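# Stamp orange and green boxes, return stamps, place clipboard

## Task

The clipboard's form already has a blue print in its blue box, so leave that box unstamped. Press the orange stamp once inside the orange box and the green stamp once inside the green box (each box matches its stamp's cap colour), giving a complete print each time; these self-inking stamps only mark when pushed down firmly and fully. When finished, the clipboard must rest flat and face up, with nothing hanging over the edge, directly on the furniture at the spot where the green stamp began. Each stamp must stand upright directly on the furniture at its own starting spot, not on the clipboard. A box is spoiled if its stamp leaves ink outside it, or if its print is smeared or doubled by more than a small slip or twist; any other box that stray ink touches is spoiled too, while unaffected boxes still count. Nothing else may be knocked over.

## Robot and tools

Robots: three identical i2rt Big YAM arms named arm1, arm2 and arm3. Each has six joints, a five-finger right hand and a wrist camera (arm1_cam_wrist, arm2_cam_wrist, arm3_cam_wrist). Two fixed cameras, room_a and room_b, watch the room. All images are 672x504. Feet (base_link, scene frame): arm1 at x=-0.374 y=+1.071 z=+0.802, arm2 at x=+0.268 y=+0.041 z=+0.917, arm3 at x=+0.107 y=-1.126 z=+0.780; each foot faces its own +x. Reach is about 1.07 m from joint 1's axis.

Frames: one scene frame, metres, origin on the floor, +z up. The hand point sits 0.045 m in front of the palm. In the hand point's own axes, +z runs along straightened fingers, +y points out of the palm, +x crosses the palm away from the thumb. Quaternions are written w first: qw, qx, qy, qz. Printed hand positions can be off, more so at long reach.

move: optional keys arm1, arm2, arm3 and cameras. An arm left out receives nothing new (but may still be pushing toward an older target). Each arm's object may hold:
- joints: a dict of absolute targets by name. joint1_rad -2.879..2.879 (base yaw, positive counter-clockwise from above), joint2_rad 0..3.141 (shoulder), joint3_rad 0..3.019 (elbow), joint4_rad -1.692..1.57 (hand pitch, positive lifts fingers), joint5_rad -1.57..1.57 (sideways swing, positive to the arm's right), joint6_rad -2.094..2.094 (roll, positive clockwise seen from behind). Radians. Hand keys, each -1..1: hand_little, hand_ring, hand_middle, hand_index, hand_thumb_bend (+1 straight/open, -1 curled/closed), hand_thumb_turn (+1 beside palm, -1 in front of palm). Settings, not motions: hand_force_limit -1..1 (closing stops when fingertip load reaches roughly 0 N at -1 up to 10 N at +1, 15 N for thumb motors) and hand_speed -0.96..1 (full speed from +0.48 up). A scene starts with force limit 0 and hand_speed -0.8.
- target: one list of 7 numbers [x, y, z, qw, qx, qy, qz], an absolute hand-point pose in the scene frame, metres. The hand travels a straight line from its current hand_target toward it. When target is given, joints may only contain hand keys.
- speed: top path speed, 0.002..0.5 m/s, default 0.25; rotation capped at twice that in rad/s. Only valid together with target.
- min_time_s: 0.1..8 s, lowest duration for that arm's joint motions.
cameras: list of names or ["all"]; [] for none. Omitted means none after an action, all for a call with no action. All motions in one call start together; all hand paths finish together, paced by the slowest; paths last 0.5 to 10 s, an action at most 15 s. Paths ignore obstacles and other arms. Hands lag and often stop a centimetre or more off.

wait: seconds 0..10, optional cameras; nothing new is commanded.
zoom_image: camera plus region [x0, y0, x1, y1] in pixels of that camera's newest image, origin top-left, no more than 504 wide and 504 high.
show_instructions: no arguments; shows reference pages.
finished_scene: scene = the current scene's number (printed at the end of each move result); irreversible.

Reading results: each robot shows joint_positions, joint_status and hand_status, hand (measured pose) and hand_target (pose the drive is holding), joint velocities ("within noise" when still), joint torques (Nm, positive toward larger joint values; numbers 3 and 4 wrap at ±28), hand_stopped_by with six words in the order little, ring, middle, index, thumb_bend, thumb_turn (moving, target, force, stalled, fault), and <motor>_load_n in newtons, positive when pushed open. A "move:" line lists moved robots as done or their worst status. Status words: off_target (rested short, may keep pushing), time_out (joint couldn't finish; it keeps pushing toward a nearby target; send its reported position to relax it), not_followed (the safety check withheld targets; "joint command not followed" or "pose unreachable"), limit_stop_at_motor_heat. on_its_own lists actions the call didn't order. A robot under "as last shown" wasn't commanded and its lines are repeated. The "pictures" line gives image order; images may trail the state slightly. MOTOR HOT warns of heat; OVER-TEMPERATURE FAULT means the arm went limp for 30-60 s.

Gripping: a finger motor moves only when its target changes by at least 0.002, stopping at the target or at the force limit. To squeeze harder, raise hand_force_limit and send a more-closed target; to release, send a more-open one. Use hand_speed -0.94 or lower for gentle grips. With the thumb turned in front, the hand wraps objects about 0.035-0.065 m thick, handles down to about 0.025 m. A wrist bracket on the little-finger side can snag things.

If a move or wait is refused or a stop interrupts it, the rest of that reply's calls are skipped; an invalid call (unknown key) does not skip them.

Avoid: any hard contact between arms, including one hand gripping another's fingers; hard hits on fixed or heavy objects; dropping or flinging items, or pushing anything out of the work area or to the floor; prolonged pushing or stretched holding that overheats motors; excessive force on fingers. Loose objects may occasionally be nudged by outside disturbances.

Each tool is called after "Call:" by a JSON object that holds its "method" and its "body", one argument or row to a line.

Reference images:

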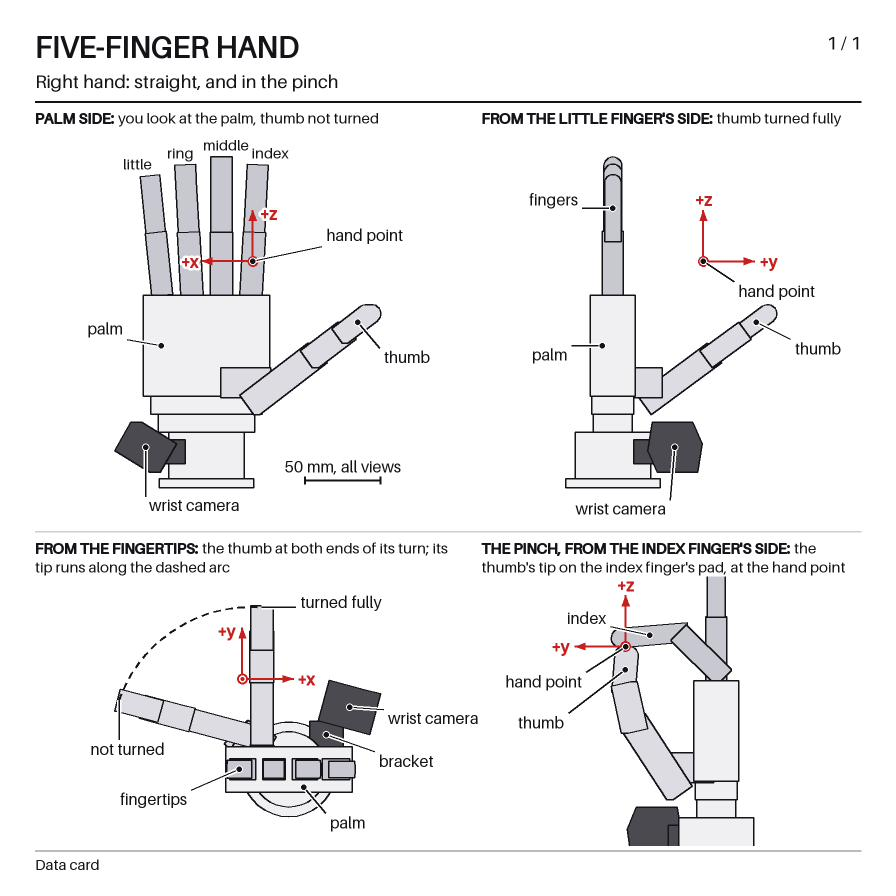

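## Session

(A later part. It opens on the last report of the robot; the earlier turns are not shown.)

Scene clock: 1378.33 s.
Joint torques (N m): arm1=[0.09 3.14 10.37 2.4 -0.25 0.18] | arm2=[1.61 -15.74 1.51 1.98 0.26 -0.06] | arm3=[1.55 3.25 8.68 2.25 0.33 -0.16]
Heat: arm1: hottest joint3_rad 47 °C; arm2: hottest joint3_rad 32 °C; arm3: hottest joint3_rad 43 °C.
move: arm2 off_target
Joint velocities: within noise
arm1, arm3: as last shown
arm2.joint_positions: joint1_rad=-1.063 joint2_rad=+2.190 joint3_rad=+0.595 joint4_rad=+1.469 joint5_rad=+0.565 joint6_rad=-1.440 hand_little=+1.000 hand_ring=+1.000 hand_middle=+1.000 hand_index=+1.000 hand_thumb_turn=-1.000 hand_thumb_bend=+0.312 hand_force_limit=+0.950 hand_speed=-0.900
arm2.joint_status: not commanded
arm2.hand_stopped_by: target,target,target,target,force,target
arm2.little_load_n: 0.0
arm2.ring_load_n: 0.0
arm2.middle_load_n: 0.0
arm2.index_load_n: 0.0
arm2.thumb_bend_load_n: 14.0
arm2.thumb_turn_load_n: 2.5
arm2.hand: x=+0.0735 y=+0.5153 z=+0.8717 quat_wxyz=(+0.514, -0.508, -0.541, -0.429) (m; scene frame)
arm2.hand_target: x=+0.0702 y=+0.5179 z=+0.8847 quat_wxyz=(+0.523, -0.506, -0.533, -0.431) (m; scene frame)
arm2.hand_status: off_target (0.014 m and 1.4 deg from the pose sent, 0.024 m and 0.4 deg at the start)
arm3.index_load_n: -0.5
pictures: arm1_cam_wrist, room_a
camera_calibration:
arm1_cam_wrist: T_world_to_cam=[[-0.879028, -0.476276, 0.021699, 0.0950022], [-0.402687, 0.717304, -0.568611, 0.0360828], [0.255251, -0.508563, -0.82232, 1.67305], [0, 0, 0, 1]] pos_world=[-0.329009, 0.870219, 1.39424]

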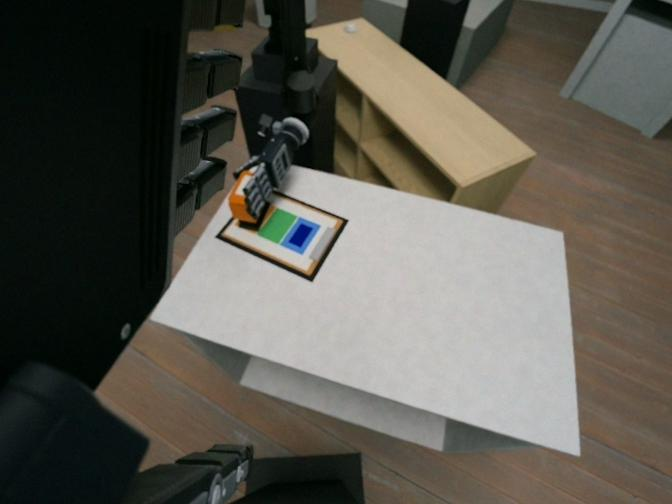

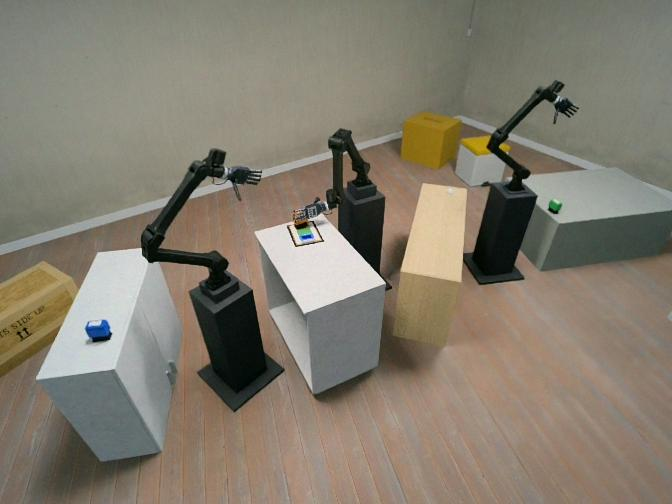

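Call:
{"method": "move", "body": {
  "arm2": {"target": [0.060, 0.505, 0.97, -0.5233, 0.5058, 0.5331, 0.4313], "speed": 0.1},
  "cameras": ["arm1_cam_wrist"]
}}

Call:
{"method": "zoom_image", "body": {
  "camera": "arm1_cam_wrist",
  "region": [190, 100, 350, 250]
}}

Scene clock: 1386.10 s.
Joint torques (N m): arm1=[-0.26 3.31 10.43 2.45 -0.18 0.13] | arm2=[2.32 -13.86 3.9 1.91 0.26 -0.01] | arm3=[1.55 3.31 8.68 2.25 0.33 -0.17]
Heat: arm1: hottest joint3_rad 47 °C; arm2: hottest joint3_rad 32 °C; arm3: hottest joint3_rad 43 °C.
move: arm2 off_target
Joint velocities: within noise
arm1, arm3: as last shown
arm2.joint_positions: joint1_rad=-1.028 joint2_rad=+1.858 joint3_rad=+0.530 joint4_rad=+1.201 joint5_rad=+0.607 joint6_rad=-1.440 hand_little=+1.000 hand_ring=+1.000 hand_middle=+1.000 hand_index=+1.000 hand_thumb_turn=-1.000 hand_thumb_bend=+0.312 hand_force_limit=+0.950 hand_speed=-0.900
arm2.joint_status: not commanded
arm2.hand_stopped_by: target,target,target,target,force,target
arm2.little_load_n: 0.0
arm2.ring_load_n: 0.0
arm2.middle_load_n: 0.0
arm2.index_load_n: 0.0
arm2.thumb_bend_load_n: 14.0
arm2.thumb_turn_load_n: 2.5
arm2.hand: x=+0.0659 y=+0.5055 z=+0.9586 quat_wxyz=(+0.512, -0.508, -0.540, -0.433) (m; scene frame)
arm2.hand_target: x=+0.0601 y=+0.5050 z=+0.9698 quat_wxyz=(+0.523, -0.506, -0.533, -0.431) (m; scene frame)
arm2.hand_status: off_target (0.013 m and 1.5 deg from the pose sent, 0.100 m and 1.4 deg at the start)
arm3.index_load_n: 0.0
pictures: arm1_cam_wrist
camera_calibration:
arm1_cam_wrist: T_world_to_cam=[[-0.879028, -0.476276, 0.021699, 0.0950022], [-0.402687, 0.717304, -0.568611, 0.0360828], [0.255251, -0.508563, -0.82232, 1.67305], [0, 0, 0, 1]] pos_world=[-0.329009, 0.870219, 1.39424]

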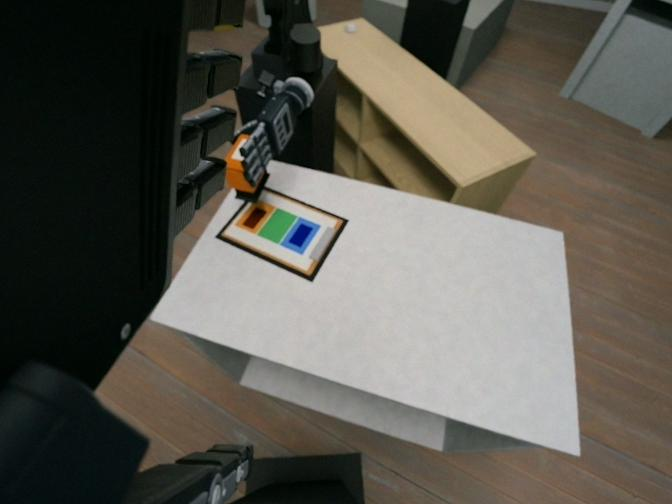

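Scaled by 3.150 from the camera's 672x504 image, which has a finer 960x720 frame.

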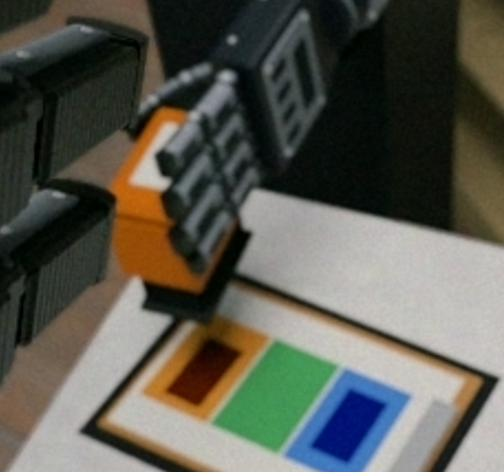

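Call:
{"method": "move", "body": {
  "arm2": {"target": [-0.207, 0.355, 0.96, -0.5723, 0.3814, 0.6412, 0.3404], "speed": 0.15},
  "cameras": ["arm1_cam_wrist"]
}}

Call:
{"method": "zoom_image", "body": {
  "camera": "arm1_cam_wrist",
  "region": [340, 100, 440, 230]
}}

Call:
{"method": "zoom_image", "body": {
  "camera": "arm1_cam_wrist",
  "region": [200, 170, 360, 290]
}}

Scene clock: 1392.27 s.
Joint torques (N m): arm1=[-0.21 3.31 10.43 2.35 -0.22 0.14] | arm2=[1.73 -12.86 7.84 1.77 0.33 -0.1] | arm3=[1.49 3.31 8.66 2.24 0.33 -0.17]
Heat: arm1: hottest joint3_rad 47 °C; arm2: hottest joint3_rad 32 °C; arm3: hottest joint3_rad 43 °C.
move: arm2 off_target
Joint velocities: within noise
arm1, arm3: as last shown
arm2.joint_positions: joint1_rad=-0.451 joint2_rad=+1.928 joint3_rad=+0.763 joint4_rad=+0.987 joint5_rad=+0.797 joint6_rad=-1.440 hand_little=+1.000 hand_ring=+1.000 hand_middle=+1.000 hand_index=+1.000 hand_thumb_turn=-1.000 hand_thumb_bend=+0.312 hand_force_limit=+0.950 hand_speed=-0.900
arm2.joint_status: not commanded
arm2.hand_stopped_by: target,target,target,target,force,target
arm2.little_load_n: 0.0
arm2.ring_load_n: 0.0
arm2.middle_load_n: 0.0
arm2.index_load_n: 0.0
arm2.thumb_bend_load_n: 13.5
arm2.thumb_turn_load_n: 3.0
arm2.hand: x=-0.1952 y=+0.3531 z=+0.9595 quat_wxyz=(+0.569, -0.382, -0.644, -0.340) (m; scene frame)
arm2.hand_target: x=-0.2067 y=+0.3548 z=+0.9601 quat_wxyz=(+0.572, -0.381, -0.641, -0.340) (m; scene frame)
arm2.hand_status: off_target (0.012 m and 0.5 deg from the pose sent, 0.312 m and 22.5 deg at the start)
pictures: arm1_cam_wrist
camera_calibration:
arm1_cam_wrist: T_world_to_cam=[[-0.879028, -0.476276, 0.021699, 0.0950022], [-0.402687, 0.717304, -0.568611, 0.0360828], [0.255251, -0.508563, -0.82232, 1.67305], [0, 0, 0, 1]] pos_world=[-0.329009, 0.870219, 1.39424]

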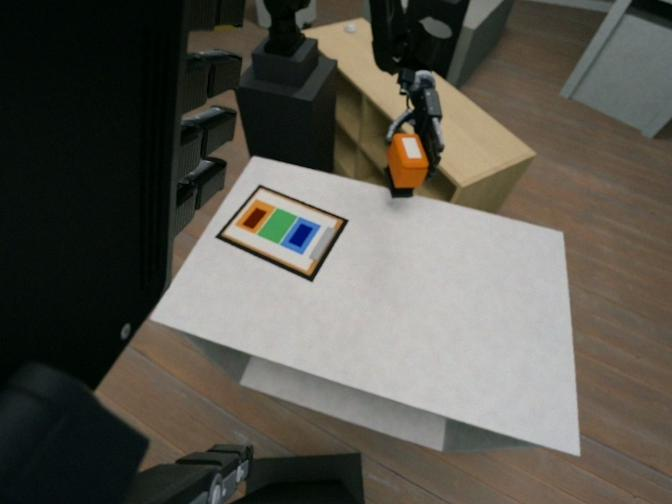

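Scaled by 3.877 from the camera's 672x504 image, which has a finer 960x720 frame.

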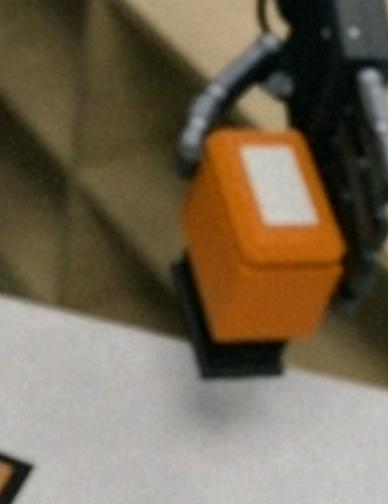

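Scaled by 3.150 from the camera's 672x504 image, which has a finer 960x720 frame.

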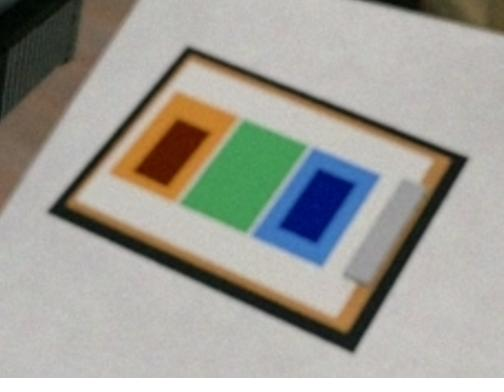

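Call:
{"method": "move", "body": {
  "arm2": {"target": [-0.207, 0.365, 0.865, -0.5723, 0.3814, 0.6412, 0.3404], "speed": 0.1},
  "cameras": ["arm1_cam_wrist", "room_a"]
}}

Call:
{"method": "zoom_image", "body": {
  "camera": "arm1_cam_wrist",
  "region": [340, 100, 440, 230]
}}

Call:
{"method": "zoom_image", "body": {
  "camera": "room_a",
  "region": [300, 190, 400, 270]
}}

Scene clock: 1399.90 s.
Joint torques (N m): arm1=[-0.09 4.19 10.56 2.32 -0.22 0.09] | arm2=[0.56 -14.45 5.31 2.71 0.15 -0.14] | arm3=[1.55 3.31 8.68 2.24 0.33 -0.17]
Heat: arm1: hottest joint3_rad 47 °C; arm2: hottest joint3_rad 32 °C; arm3: hottest joint3_rad 43 °C.
move: arm2 done
Joint velocities: within noise
arm1.joint_positions: joint1_rad=+1.491 joint2_rad=+0.614 joint3_rad=+1.322 joint4_rad=-1.165 joint5_rad=+0.001 joint6_rad=-1.311 hand_little=+1.000 hand_ring=+1.000 hand_middle=+1.000 hand_index=+1.000 hand_thumb_turn=+1.000 hand_thumb_bend=+1.000 hand_force_limit=+0.000 hand_speed=-0.800
arm1.joint_status: not commanded
arm1.hand_stopped_by: target,target,target,target,target,target
arm1.little_load_n: -0.5
arm1.ring_load_n: 0.0
arm1.middle_load_n: 0.0
arm1.index_load_n: 0.0
arm1.thumb_bend_load_n: 0.0
arm1.thumb_turn_load_n: 0.0
arm1.hand: x=-0.3025 y=+0.8150 z=+1.2963 quat_wxyz=(+0.219, +0.658, -0.535, +0.482) (m; scene frame)
arm1.hand_target: x=-0.3003 y=+0.8175 z=+1.3067 quat_wxyz=(+0.217, +0.653, -0.532, +0.494) (m; scene frame)
arm1.hand_status: not commanded
arm2.joint_positions: joint1_rad=-0.457 joint2_rad=+2.210 joint3_rad=+0.835 joint4_rad=+1.188 joint5_rad=+0.782 joint6_rad=-1.440 hand_little=+1.000 hand_ring=+1.000 hand_middle=+1.000 hand_index=+1.000 hand_thumb_turn=-1.000 hand_thumb_bend=+0.312 hand_force_limit=+0.950 hand_speed=-0.900
arm2.joint_status: not commanded
arm2.hand_stopped_by: target,target,target,target,force,target
arm2.little_load_n: 0.0
arm2.ring_load_n: 0.0
arm2.middle_load_n: 0.0
arm2.index_load_n: 0.0
arm2.thumb_bend_load_n: 12.5
arm2.thumb_turn_load_n: 2.5
arm2.hand: x=-0.2024 y=+0.3577 z=+0.8659 quat_wxyz=(+0.566, -0.380, -0.649, -0.337) (m; scene frame)
arm2.hand_target: x=-0.2067 y=+0.3649 z=+0.8651 quat_wxyz=(+0.572, -0.381, -0.641, -0.340) (m; scene frame)
arm2.hand_status: done (0.009 m and 1.2 deg from the pose sent, 0.096 m and 0.5 deg at the start)
arm3.joint_positions: joint1_rad=+1.587 joint2_rad=+0.632 joint3_rad=+1.505 joint4_rad=-1.385 joint5_rad=-0.003 joint6_rad=-1.291 hand_little=+1.000 hand_ring=+1.000 hand_middle=+1.000 hand_index=+1.000 hand_thumb_turn=+1.000 hand_thumb_bend=+1.000 hand_force_limit=+0.000 hand_speed=-0.800
arm3.joint_status: not commanded
arm3.hand_stopped_by: target,target,target,target,target,target
arm3.little_load_n: 0.0
arm3.ring_load_n: 0.0
arm3.middle_load_n: 0.0
arm3.index_load_n: 0.0
arm3.thumb_bend_load_n: 0.0
arm3.thumb_turn_load_n: 0.0
arm3.hand: x=+0.0349 y=-1.3314 z=+1.3102 quat_wxyz=(-0.324, -0.482, +0.715, -0.389) (m; scene frame)
arm3.hand_target: x=+0.0367 y=-1.3307 z=+1.3225 quat_wxyz=(-0.332, -0.485, +0.704, -0.398) (m; scene frame)
arm3.hand_status: not commanded
pictures: arm1_cam_wrist, room_a
camera_calibration:
arm1_cam_wrist: T_world_to_cam=[[-0.879028, -0.476276, 0.021699, 0.0950022], [-0.402687, 0.717304, -0.568611, 0.0360828], [0.255251, -0.508563, -0.82232, 1.67305], [0, 0, 0, 1]] pos_world=[-0.329009, 0.870219, 1.39424]

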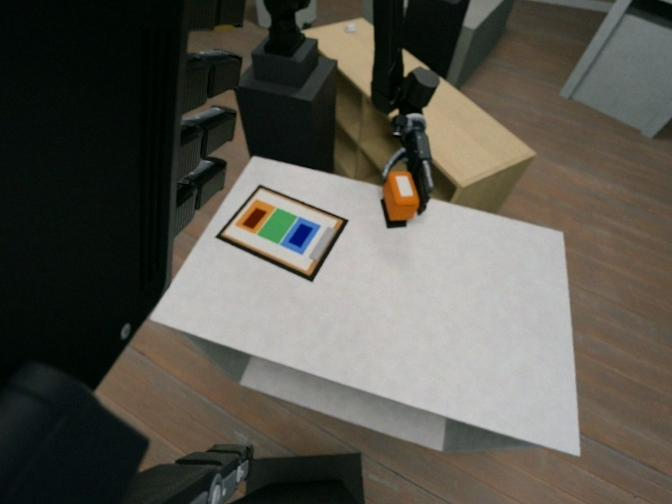

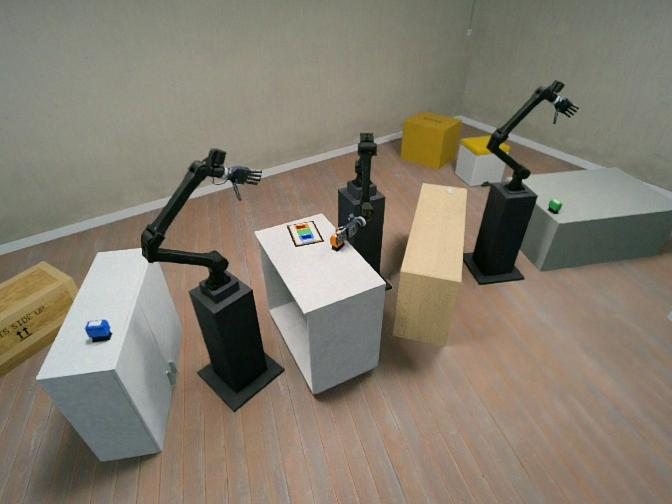

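Scaled by 3.877 from the camera's 672x504 image, which has a finer 960x720 frame.

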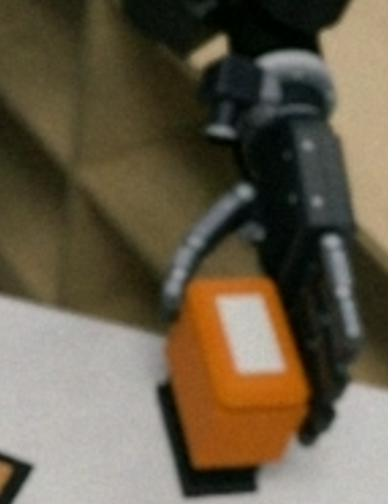

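Scaled by 5.040 from the camera's 672x504 image, which has a finer 960x720 frame.

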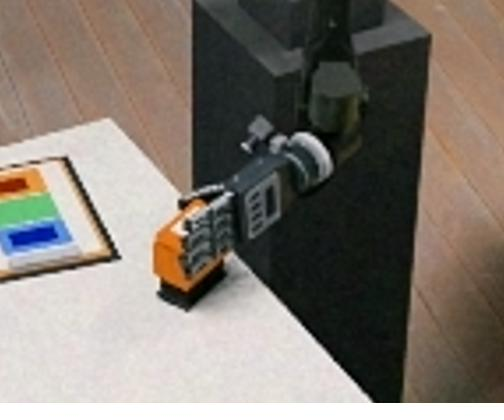

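Call:
{"method": "move", "body": {
  "arm2": {"target": [-0.207, 0.365, 0.845, -0.5723, 0.3814, 0.6412, 0.3404], "speed": 0.04},
  "cameras": ["arm1_cam_wrist", "room_a"]
}}

Call:
{"method": "zoom_image", "body": {
  "camera": "arm1_cam_wrist",
  "region": [340, 120, 440, 250]
}}

Call:
{"method": "zoom_image", "body": {
  "camera": "room_a",
  "region": [300, 190, 400, 270]
}}

Scene clock: 1406.00 s.
Joint torques (N m): arm1=[-0.56 3.25 10.43 2.4 -0.21 0.12] | arm2=[0.5 -12.75 5.33 2.19 -0.04 -0.05] | arm3=[1.55 3.31 8.66 2.26 0.33 -0.16]
Heat: arm1: hottest joint3_rad 47 °C; arm2: hottest joint3_rad 32 °C; arm3: hottest joint3_rad 43 °C.
move: arm2 off_target
Joint velocities: within noise
arm1, arm3: as last shown
arm1.little_load_n: 0.0
arm2.joint_positions: joint1_rad=-0.457 joint2_rad=+2.246 joint3_rad=+0.851 joint4_rad=+1.242 joint5_rad=+0.787 joint6_rad=-1.448 hand_little=+1.000 hand_ring=+1.000 hand_middle=+1.000 hand_index=+1.000 hand_thumb_turn=-1.000 hand_thumb_bend=+0.312 hand_force_limit=+0.950 hand_speed=-0.900
arm2.joint_status: not commanded
arm2.hand_stopped_by: target,target,target,target,force,target
arm2.little_load_n: 0.0
arm2.ring_load_n: 0.0
arm2.middle_load_n: 0.0
arm2.index_load_n: 0.0
arm2.thumb_bend_load_n: 13.0
arm2.thumb_turn_load_n: 0.5
arm2.hand: x=-0.2053 y=+0.3593 z=+0.8605 quat_wxyz=(+0.577, -0.381, -0.638, -0.338) (m; scene frame)
arm2.hand_target: x=-0.2064 y=+0.3646 z=+0.8453 quat_wxyz=(+0.572, -0.382, -0.641, -0.340) (m; scene frame)
arm2.hand_status: off_target (0.017 m and 0.7 deg from the pose sent, 0.023 m and 1.2 deg at the start)
arm3.middle_load_n: 0.5
pictures: arm1_cam_wrist, room_a
camera_calibration:
arm1_cam_wrist: T_world_to_cam=[[-0.879028, -0.476276, 0.021699, 0.0950022], [-0.402687, 0.717304, -0.568611, 0.0360828], [0.255251, -0.508563, -0.82232, 1.67305], [0, 0, 0, 1]] pos_world=[-0.329009, 0.870219, 1.39424]

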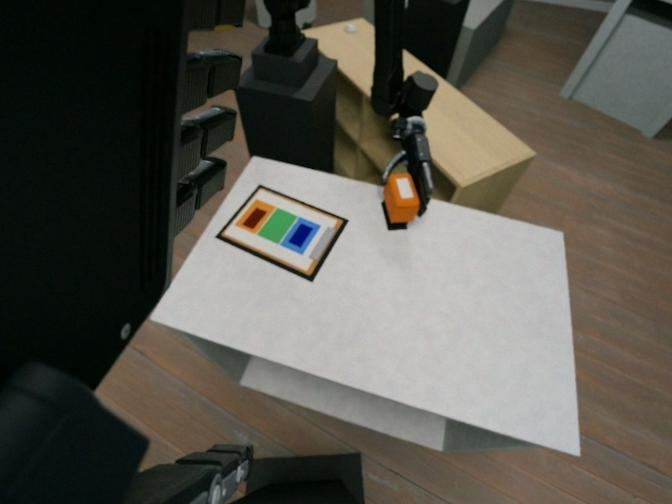

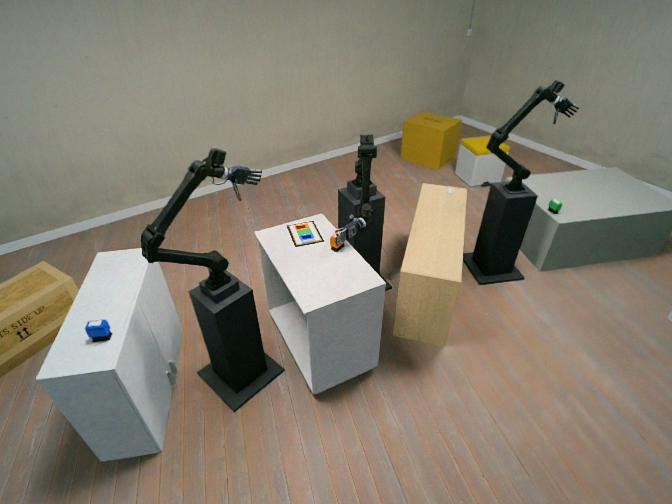

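Scaled by 3.877 from the camera's 672x504 image, which has a finer 960x720 frame.

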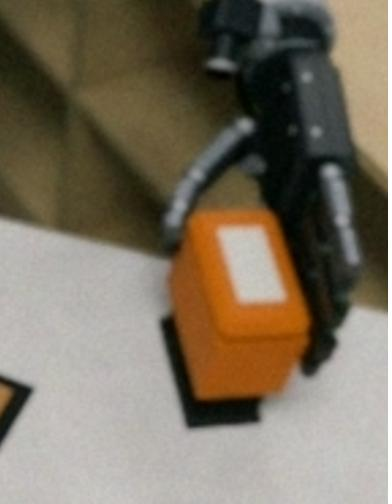

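Scaled by 5.040 from the camera's 672x504 image, which has a finer 960x720 frame.

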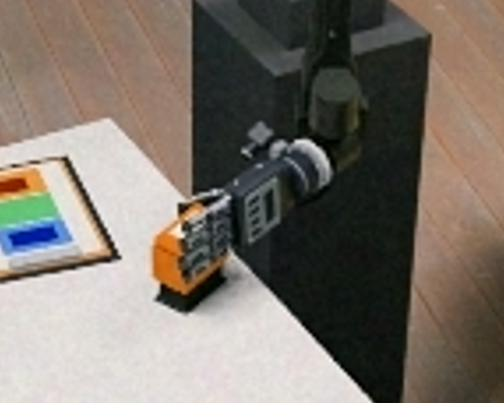

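Call:
{"method": "move", "body": {
  "arm2": {"target": [-0.207, 0.363, 0.828, -0.5723, 0.3814, 0.6412, 0.3404], "speed": 0.04},
  "cameras": []
}}

Call:
{"method": "move", "body": {
  "arm2": {"joints": {"hand_thumb_bend": 1.0, "hand_speed": -0.75}},
  "cameras": ["arm1_cam_wrist", "room_a"]
}}

Call:
{"method": "zoom_image", "body": {
  "camera": "arm1_cam_wrist",
  "region": [340, 120, 440, 250]
}}

Call:
{"method": "zoom_image", "body": {
  "camera": "room_a",
  "region": [300, 190, 400, 270]
}}

Scene clock: 1412.60 s.
Joint torques (N m): arm1=[0.21 3.25 10.39 2.19 -0.19 0.11] | arm2=[1.03 -11.87 5.5 1.74 -0.32 0.09] | arm3=[1.49 3.25 8.68 2.25 0.33 -0.16]
Heat: arm1: hottest joint3_rad 47 °C; arm2: hottest joint3_rad 32 °C; arm3: hottest joint3_rad 43 °C.
move: arm2 off_target
Joint velocities: within noise
arm1, arm3: as last shown
arm2.joint_positions: joint1_rad=-0.457 joint2_rad=+2.281 joint3_rad=+0.862 joint4_rad=+1.284 joint5_rad=+0.799 joint6_rad=-1.459 hand_little=+1.000 hand_ring=+1.000 hand_middle=+1.000 hand_index=+1.000 hand_thumb_turn=-1.000 hand_thumb_bend=+0.312 hand_force_limit=+0.950 hand_speed=-0.900
arm2.joint_status: not commanded
arm2.hand_stopped_by: target,target,target,target,force,target
arm2.little_load_n: 0.0
arm2.ring_load_n: 0.0
arm2.middle_load_n: 0.0
arm2.index_load_n: 0.0
arm2.thumb_bend_load_n: 13.0
arm2.thumb_turn_load_n: -1.5
arm2.hand: x=-0.2034 y=+0.3603 z=+0.8526 quat_wxyz=(+0.580, -0.382, -0.632, -0.344) (m; scene frame)
arm2.hand_target: x=-0.2057 y=+0.3622 z=+0.8288 quat_wxyz=(+0.572, -0.382, -0.641, -0.340) (m; scene frame)
arm2.hand_status: off_target (0.025 m and 1.4 deg from the pose sent, 0.033 m and 0.7 deg at the start)
arm3.middle_load_n: 0.0
pictures: none
No camera images: "cameras" was empty.

Scene clock: 1415.00 s.
Joint torques (N m): arm1=[-0.26 3.19 10.63 2.37 -0.19 0.12] | arm2=[1.03 -14.39 4.19 1.72 0.08 0.09] | arm3=[1.49 3.25 8.69 2.26 0.33 -0.17]
Heat: arm1: hottest joint3_rad 47 °C; arm2: hottest joint3_rad 32 °C; arm3: hottest joint3_rad 43 °C.
move: arm2 done
Joint velocities: within noise
arm1, arm3: as last shown
arm2.joint_positions: joint1_rad=-0.457 joint2_rad=+2.311 joint3_rad=+0.875 joint4_rad=+1.284 joint5_rad=+0.789 joint6_rad=-1.459 hand_little=+1.000 hand_ring=+1.000 hand_middle=+1.000 hand_index=+1.000 hand_thumb_turn=-1.000 hand_thumb_bend=+1.000 hand_force_limit=+0.950 hand_speed=-0.750
arm2.joint_status: all done
arm2.hand_stopped_by: target,target,target,target,target,target
arm2.little_load_n: 0.0
arm2.ring_load_n: 0.0
arm2.middle_load_n: 0.0
arm2.index_load_n: 0.0
arm2.thumb_bend_load_n: 0.0
arm2.thumb_turn_load_n: 0.0
arm2.hand: x=-0.2049 y=+0.3598 z=+0.8395 quat_wxyz=(+0.575, -0.378, -0.640, -0.342) (m; scene frame)
arm2.hand_target: x=-0.2057 y=+0.3622 z=+0.8287 quat_wxyz=(+0.572, -0.382, -0.641, -0.340) (m; scene frame)
arm2.hand_status: not commanded
pictures: arm1_cam_wrist, room_a
camera_calibration:
arm1_cam_wrist: T_world_to_cam=[[-0.879028, -0.476276, 0.021699, 0.0950022], [-0.402687, 0.717304, -0.568611, 0.0360828], [0.255251, -0.508563, -0.82232, 1.67305], [0, 0, 0, 1]] pos_world=[-0.329009, 0.870219, 1.39424]

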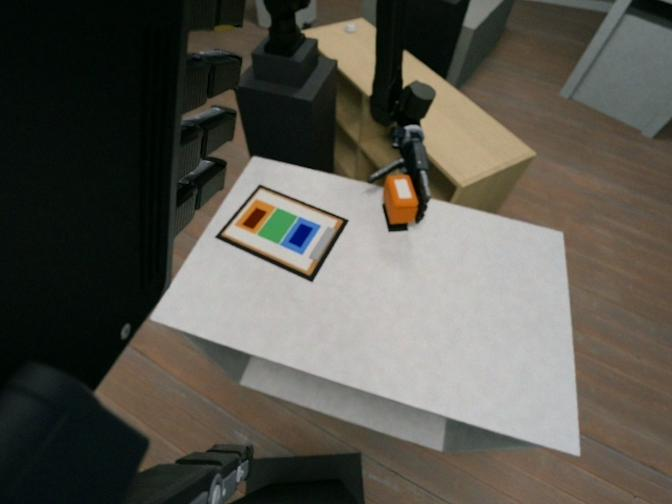

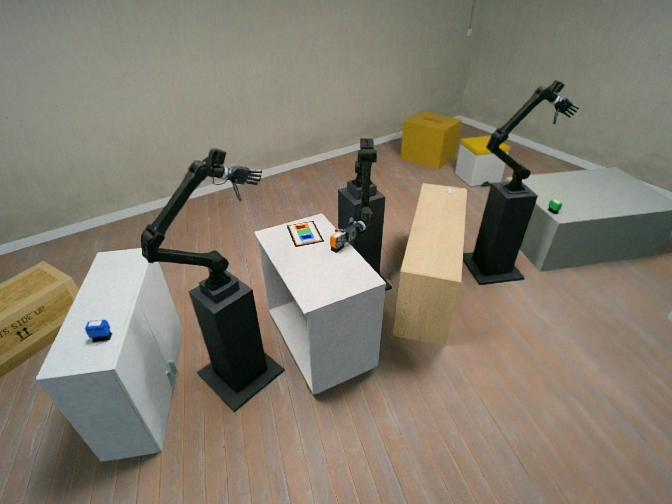

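Scaled by 3.877 from the camera's 672x504 image, which has a finer 960x720 frame.

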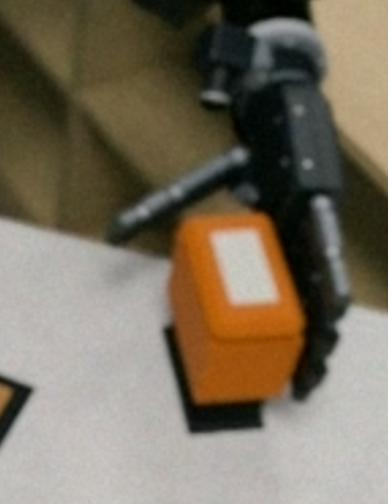

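Scaled by 5.040 from the camera's 672x504 image, which has a finer 960x720 frame.

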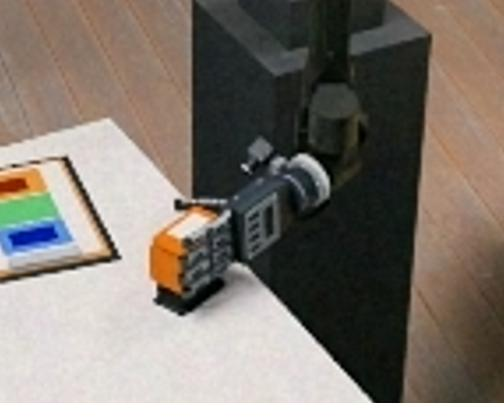

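Call:
{"method": "move", "body": {
  "arm2": {"target": [-0.236, 0.350, 0.848, -0.5723, 0.3814, 0.6412, 0.3404], "speed": 0.04},
  "cameras": ["arm1_cam_wrist"]
}}

Call:
{"method": "zoom_image", "body": {
  "camera": "arm1_cam_wrist",
  "region": [340, 120, 440, 250]
}}

Scene clock: 1421.17 s.
Joint torques (N m): arm1=[0.15 3.14 10.7 2.45 -0.2 0.14] | arm2=[2.14 -18.49 4.72 1.5 0.31 0.08] | arm3=[1.49 3.25 8.66 2.24 0.33 -0.17]
Heat: arm1: hottest joint3_rad 47 °C; arm2: hottest joint3_rad 32 °C; arm3: hottest joint3_rad 43 °C.
move: arm2 off_target
Joint velocities: within noise
arm1, arm3: as last shown
arm2.joint_positions: joint1_rad=-0.429 joint2_rad=+2.311 joint3_rad=+0.925 joint4_rad=+1.186 joint5_rad=+0.825 joint6_rad=-1.450 hand_little=+1.000 hand_ring=+1.000 hand_middle=+1.000 hand_index=+1.000 hand_thumb_turn=-1.000 hand_thumb_bend=+1.000 hand_force_limit=+0.950 hand_speed=-0.750
arm2.joint_status: not commanded
arm2.hand_stopped_by: target,target,target,target,target,target
arm2.little_load_n: 0.0
arm2.ring_load_n: 0.0
arm2.middle_load_n: 0.0
arm2.index_load_n: 0.0
arm2.thumb_bend_load_n: 0.0
arm2.thumb_turn_load_n: 0.0
arm2.hand: x=-0.2223 y=+0.3514 z=+0.8353 quat_wxyz=(+0.559, -0.377, -0.652, -0.348) (m; scene frame)
arm2.hand_target: x=-0.2357 y=+0.3499 z=+0.8481 quat_wxyz=(+0.572, -0.381, -0.641, -0.340) (m; scene frame)
arm2.hand_status: off_target (0.019 m and 2.3 deg from the pose sent, 0.034 m and 0.5 deg at the start)
arm3.little_load_n: -0.5
pictures: arm1_cam_wrist
camera_calibration:
arm1_cam_wrist: T_world_to_cam=[[-0.879028, -0.476276, 0.021699, 0.0950022], [-0.402687, 0.717304, -0.568611, 0.0360828], [0.255251, -0.508563, -0.82232, 1.67305], [0, 0, 0, 1]] pos_world=[-0.329009, 0.870219, 1.39424]

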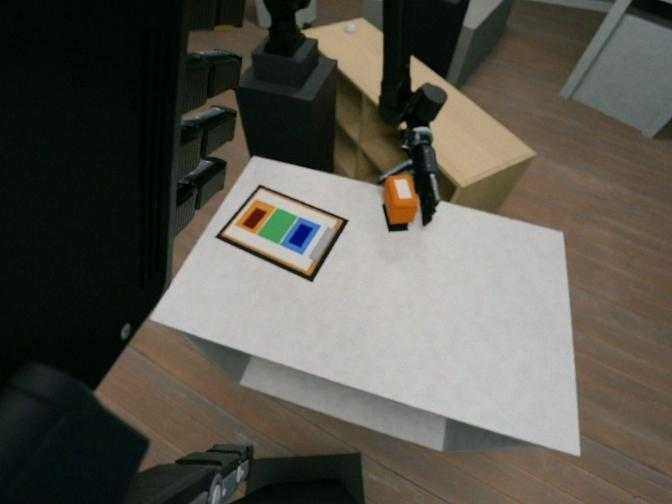

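Scaled by 3.877 from the camera's 672x504 image, which has a finer 960x720 frame.

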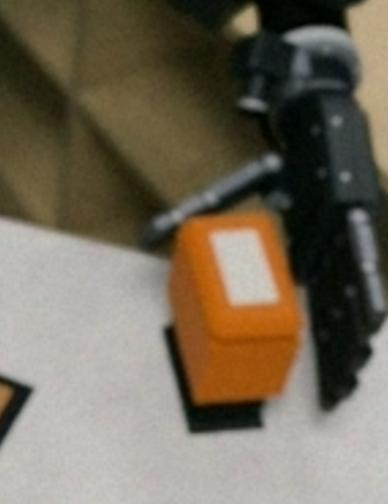

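Call:
{"method": "move", "body": {
  "arm2": {"target": [-0.225, 0.345, 1.02, -0.5723, 0.3814, 0.6412, 0.3404], "speed": 0.12},
  "cameras": ["arm1_cam_wrist", "room_a"]
}}

Call:
{"method": "zoom_image", "body": {
  "camera": "arm1_cam_wrist",
  "region": [200, 150, 460, 300]
}}

Scene clock: 1484.63 s.
Joint torques (N m): arm1=[-0.09 3.49 10.54 2.44 -0.22 0.12] | arm2=[2.26 -15.56 6.38 1.58 0.29 0.09] | arm3=[1.49 3.25 8.68 2.25 0.33 -0.16]
Heat: arm1: hottest joint3_rad 47 °C; arm2: hottest joint2_rad 32 °C; arm3: hottest joint3_rad 43 °C.
move: arm2 done
Joint velocities: within noise
arm1, arm3: as last shown
arm2.joint_positions: joint1_rad=-0.428 joint2_rad=+1.821 joint3_rad=+0.845 joint4_rad=+0.799 joint5_rad=+0.828 joint6_rad=-1.450 hand_little=+1.000 hand_ring=+1.000 hand_middle=+1.000 hand_index=+1.000 hand_thumb_turn=-1.000 hand_thumb_bend=+1.000 hand_force_limit=+0.950 hand_speed=-0.750
arm2.joint_status: not commanded
arm2.hand_stopped_by: target,target,target,target,target,target
arm2.little_load_n: 0.0
arm2.ring_load_n: 0.0
arm2.middle_load_n: 0.0
arm2.index_load_n: 0.0
arm2.thumb_bend_load_n: 0.0
arm2.thumb_turn_load_n: 0.0
arm2.hand: x=-0.2220 y=+0.3504 z=+1.0145 quat_wxyz=(+0.567, -0.380, -0.644, -0.347) (m; scene frame)
arm2.hand_target: x=-0.2250 y=+0.3451 z=+1.0199 quat_wxyz=(+0.572, -0.381, -0.641, -0.341) (m; scene frame)
arm2.hand_status: done (0.008 m and 1.0 deg from the pose sent, 0.185 m and 2.3 deg at the start)
arm3.little_load_n: 0.0
pictures: arm1_cam_wrist, room_a
camera_calibration:
arm1_cam_wrist: T_world_to_cam=[[-0.879028, -0.476276, 0.021699, 0.0950022], [-0.402687, 0.717304, -0.568611, 0.0360828], [0.255251, -0.508563, -0.82232, 1.67305], [0, 0, 0, 1]] pos_world=[-0.329009, 0.870219, 1.39424]

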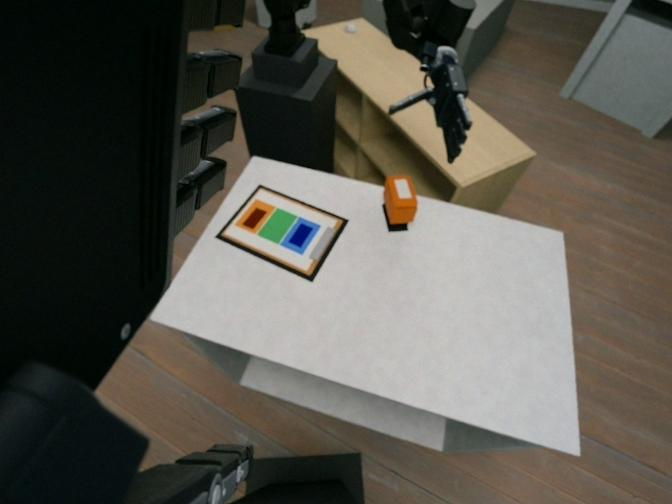

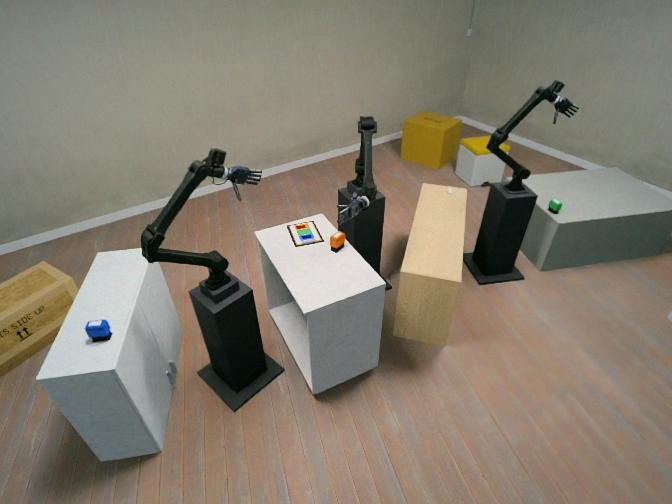

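Scaled by 1.938 from the camera's 672x504 image, which has a finer 960x720 frame.

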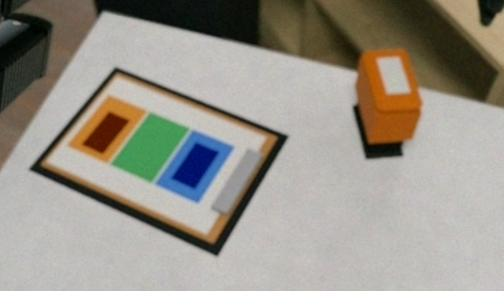

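Call:
{"method": "move", "body": {
  "arm2": {"target": [-0.175, 0.49, 1.0, 0.0, 0.7071, 0.7071, 0.0], "speed": 0.25},
  "cameras": ["arm1_cam_wrist", "arm2_cam_wrist"]
}}

Scene clock: 1498.17 s.
Joint torques (N m): arm1=[0.44 3.43 10.66 2.4 -0.19 0.16] | arm2=[1.2 -19.9 12.25 0.21 0.01 0.13] | arm3=[1.49 3.25 8.69 2.25 0.33 -0.17]
Heat: arm1: hottest joint3_rad 47 °C; arm2: hottest joint2_rad 32 °C; arm3: hottest joint3_rad 43 °C.
move: arm2 off_target
Joint velocities: within noise
arm1, arm3: as last shown
arm1.middle_load_n: -0.5
arm2.joint_positions: joint1_rad=-0.944 joint2_rad=+2.221 joint3_rad=+2.135 joint4_rad=-1.482 joint5_rad=-0.004 joint6_rad=-0.775 hand_little=+1.000 hand_ring=+1.000 hand_middle=+1.000 hand_index=+1.000 hand_thumb_turn=-1.000 hand_thumb_bend=+1.000 hand_force_limit=+0.950 hand_speed=-0.750
arm2.joint_status: not commanded
arm2.hand_stopped_by: target,target,target,target,target,target
arm2.little_load_n: 0.0
arm2.ring_load_n: 0.0
arm2.middle_load_n: 0.0
arm2.index_load_n: 0.0
arm2.thumb_bend_load_n: 0.0
arm2.thumb_turn_load_n: 0.0
arm2.hand: x=-0.1685 y=+0.4841 z=+1.0070 quat_wxyz=(+0.001, -0.702, -0.712, -0.001) (m; scene frame)
arm2.hand_target: x=-0.1747 y=+0.4898 z=+0.9999 quat_wxyz=(+0.001, -0.707, -0.707, +0.000) (m; scene frame)
arm2.hand_status: off_target (0.011 m and 0.8 deg from the pose sent, 0.148 m and 87.3 deg at the start)
pictures: arm1_cam_wrist, arm2_cam_wrist
camera_calibration:
arm1_cam_wrist: T_world_to_cam=[[-0.879028, -0.476276, 0.021699, 0.0950022], [-0.402687, 0.717304, -0.568611, 0.0360828], [0.255251, -0.508563, -0.82232, 1.67305], [0, 0, 0, 1]] pos_world=[-0.329009, 0.870219, 1.39424]
arm2_cam_wrist: T_world_to_cam=[[0.956027, 0.293268, -0.00229565, 0.0174908], [0.249115, -0.80791, 0.534063, -0.110316], [0.154769, -0.51115, -0.845442, 1.23785], [0, 0, 0, 1]] pos_world=[-0.180821, 0.538471, 1.10548]

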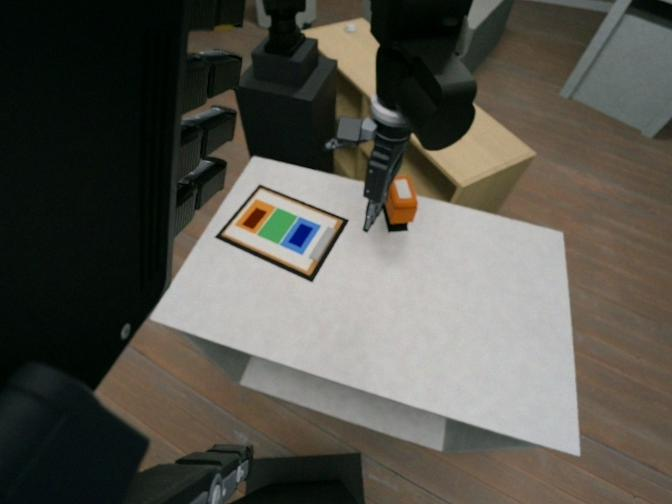

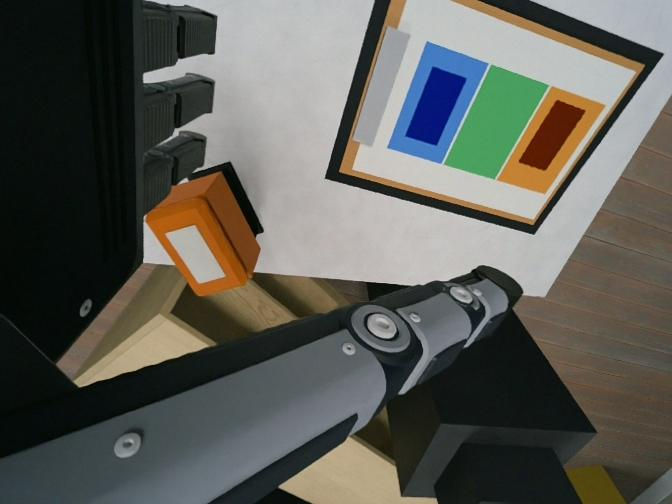

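Call:
{"method": "move", "body": {
  "arm2": {"target": [-0.128, 0.492, 0.90, 0.0, 0.7071, 0.7071, 0.0], "speed": 0.15},
  "cameras": []
}}

Call:
{"method": "move", "body": {
  "arm2": {"target": [-0.125, 0.492, 0.862, 0.0, 0.7071, 0.7071, 0.0], "speed": 0.05},
  "cameras": ["arm1_cam_wrist", "arm2_cam_wrist"]
}}

Call:
{"method": "zoom_image", "body": {
  "camera": "arm1_cam_wrist",
  "region": [280, 150, 420, 290]
}}

Scene clock: 1521.47 s.
Joint torques (N m): arm1=[0.21 3.49 10.69 2.41 -0.25 0.13] | arm2=[1.03 -21.25 8.24 0.81 0.01 -0.11] | arm3=[1.44 3.25 8.7 2.25 0.33 -0.16]
Heat: arm1: hottest joint3_rad 47 °C; arm2: hottest joint2_rad 35 °C; arm3: hottest joint3_rad 43 °C.
move: arm2 done
Joint velocities: within noise
arm1, arm3: as last shown
arm1.middle_load_n: 0.0
arm2.joint_positions: joint1_rad=-0.991 joint2_rad=+2.221 joint3_rad=+1.859 joint4_rad=-1.210 joint5_rad=-0.004 joint6_rad=-0.801 hand_little=+1.000 hand_ring=+1.000 hand_middle=+1.000 hand_index=+1.000 hand_thumb_turn=-1.000 hand_thumb_bend=+1.000 hand_force_limit=+0.950 hand_speed=-0.750
arm2.joint_status: not commanded
arm2.hand_stopped_by: target,target,target,target,target,target
arm2.little_load_n: 0.0
arm2.ring_load_n: 0.0
arm2.middle_load_n: 0.0
arm2.index_load_n: 0.0
arm2.thumb_bend_load_n: 0.0
arm2.thumb_turn_load_n: 0.0
arm2.hand: x=-0.1291 y=+0.4885 z=+0.9051 quat_wxyz=(-0.001, -0.710, -0.705, -0.001) (m; scene frame)
arm2.hand_target: x=-0.1279 y=+0.4920 z=+0.9000 quat_wxyz=(+0.000, -0.707, -0.707, +0.000) (m; scene frame)
arm2.hand_status: done (0.006 m and 0.4 deg from the pose sent, 0.115 m and 0.8 deg at the start)
arm3.little_load_n: -0.5
pictures: none
No camera images: "cameras" was empty.

Scene clock: 1522.90 s.
Joint torques (N m): arm1=[0.21 2.9 10.55 2.59 -0.19 0.1] | arm2=[0.73 -19.25 8.13 0.88 0 -0.12] | arm3=[1.49 3.31 8.69 2.26 0.33 -0.16]
Heat: arm1: hottest joint3_rad 47 °C; arm2: hottest joint2_rad 35 °C; arm3: hottest joint3_rad 43 °C.
move: arm2 off_target
Joint velocities: within noise
arm1.joint_positions: joint1_rad=+1.491 joint2_rad=+0.614 joint3_rad=+1.322 joint4_rad=-1.165 joint5_rad=+0.001 joint6_rad=-1.311 hand_little=+1.000 hand_ring=+1.000 hand_middle=+1.000 hand_index=+1.000 hand_thumb_turn=+1.000 hand_thumb_bend=+1.000 hand_force_limit=+0.000 hand_speed=-0.800
arm1.joint_status: not commanded
arm1.hand_stopped_by: target,target,target,target,target,target
arm1.little_load_n: 0.0
arm1.ring_load_n: 0.0
arm1.middle_load_n: 0.0
arm1.index_load_n: 0.0
arm1.thumb_bend_load_n: 0.0
arm1.thumb_turn_load_n: 0.0
arm1.hand: x=-0.3025 y=+0.8150 z=+1.2963 quat_wxyz=(+0.219, +0.658, -0.535, +0.482) (m; scene frame)
arm1.hand_target: x=-0.3003 y=+0.8175 z=+1.3067 quat_wxyz=(+0.217, +0.653, -0.532, +0.494) (m; scene frame)
arm1.hand_status: not commanded
arm2.joint_positions: joint1_rad=-0.991 joint2_rad=+2.233 joint3_rad=+1.817 joint4_rad=-1.133 joint5_rad=-0.004 joint6_rad=-0.804 hand_little=+1.000 hand_ring=+1.000 hand_middle=+1.000 hand_index=+1.000 hand_thumb_turn=-1.000 hand_thumb_bend=+1.000 hand_force_limit=+0.950 hand_speed=-0.750
arm2.joint_status: not commanded
arm2.hand_stopped_by: target,target,target,target,target,target
arm2.little_load_n: 0.0
arm2.ring_load_n: 0.0
arm2.middle_load_n: 0.0
arm2.index_load_n: 0.0
arm2.thumb_bend_load_n: 0.0
arm2.thumb_turn_load_n: 0.0
arm2.hand: x=-0.1302 y=+0.4901 z=+0.8813 quat_wxyz=(+0.011, -0.708, -0.706, -0.001) (m; scene frame)
arm2.hand_target: x=-0.1246 y=+0.4915 z=+0.8622 quat_wxyz=(+0.000, -0.707, -0.707, +0.000) (m; scene frame)
arm2.hand_status: off_target (0.020 m and 1.3 deg from the pose sent, 0.043 m and 0.4 deg at the start)
arm3.joint_positions: joint1_rad=+1.587 joint2_rad=+0.632 joint3_rad=+1.505 joint4_rad=-1.385 joint5_rad=-0.003 joint6_rad=-1.291 hand_little=+1.000 hand_ring=+1.000 hand_middle=+1.000 hand_index=+1.000 hand_thumb_turn=+1.000 hand_thumb_bend=+1.000 hand_force_limit=+0.000 hand_speed=-0.800
arm3.joint_status: not commanded
arm3.hand_stopped_by: target,target,target,target,target,target
arm3.little_load_n: 0.0
arm3.ring_load_n: 0.0
arm3.middle_load_n: 0.0
arm3.index_load_n: 0.0
arm3.thumb_bend_load_n: 0.0
arm3.thumb_turn_load_n: 0.0
arm3.hand: x=+0.0349 y=-1.3314 z=+1.3102 quat_wxyz=(-0.324, -0.482, +0.715, -0.389) (m; scene frame)
arm3.hand_target: x=+0.0367 y=-1.3307 z=+1.3225 quat_wxyz=(-0.332, -0.485, +0.704, -0.398) (m; scene frame)
arm3.hand_status: not commanded
pictures: arm1_cam_wrist, arm2_cam_wrist
camera_calibration:
arm1_cam_wrist: T_world_to_cam=[[-0.879028, -0.476276, 0.021699, 0.0950022], [-0.402687, 0.717304, -0.568611, 0.0360828], [0.255251, -0.508563, -0.82232, 1.67305], [0, 0, 0, 1]] pos_world=[-0.329009, 0.870219, 1.39424]
arm2_cam_wrist: T_world_to_cam=[[0.960763, 0.277122, -0.0117364, -0.00438807], [0.242805, -0.819827, 0.518585, -0.0292837], [0.134089, -0.501087, -0.854946, 1.12949], [0, 0, 0, 1]] pos_world=[-0.140126, 0.54318, 0.980786]

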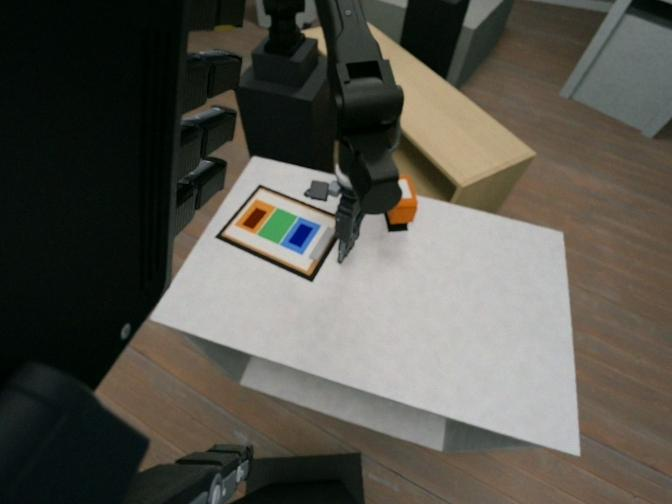

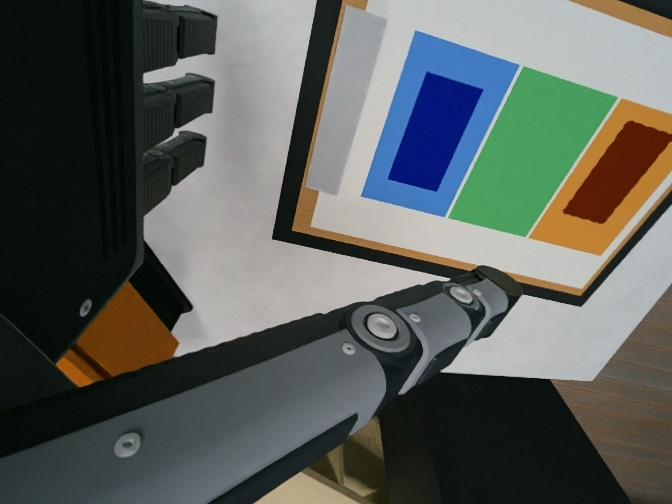

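Scaled by 3.600 from the camera's 672x504 image, which has a finer 960x720 frame.

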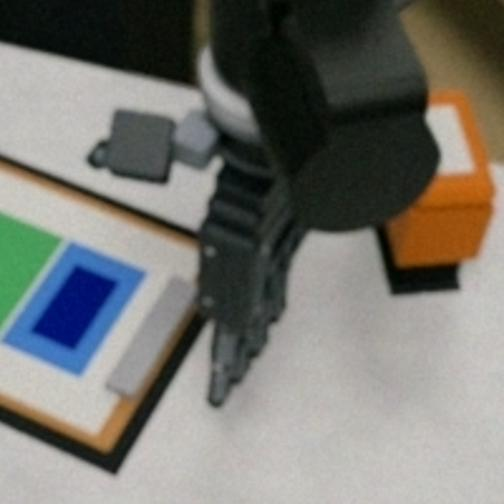

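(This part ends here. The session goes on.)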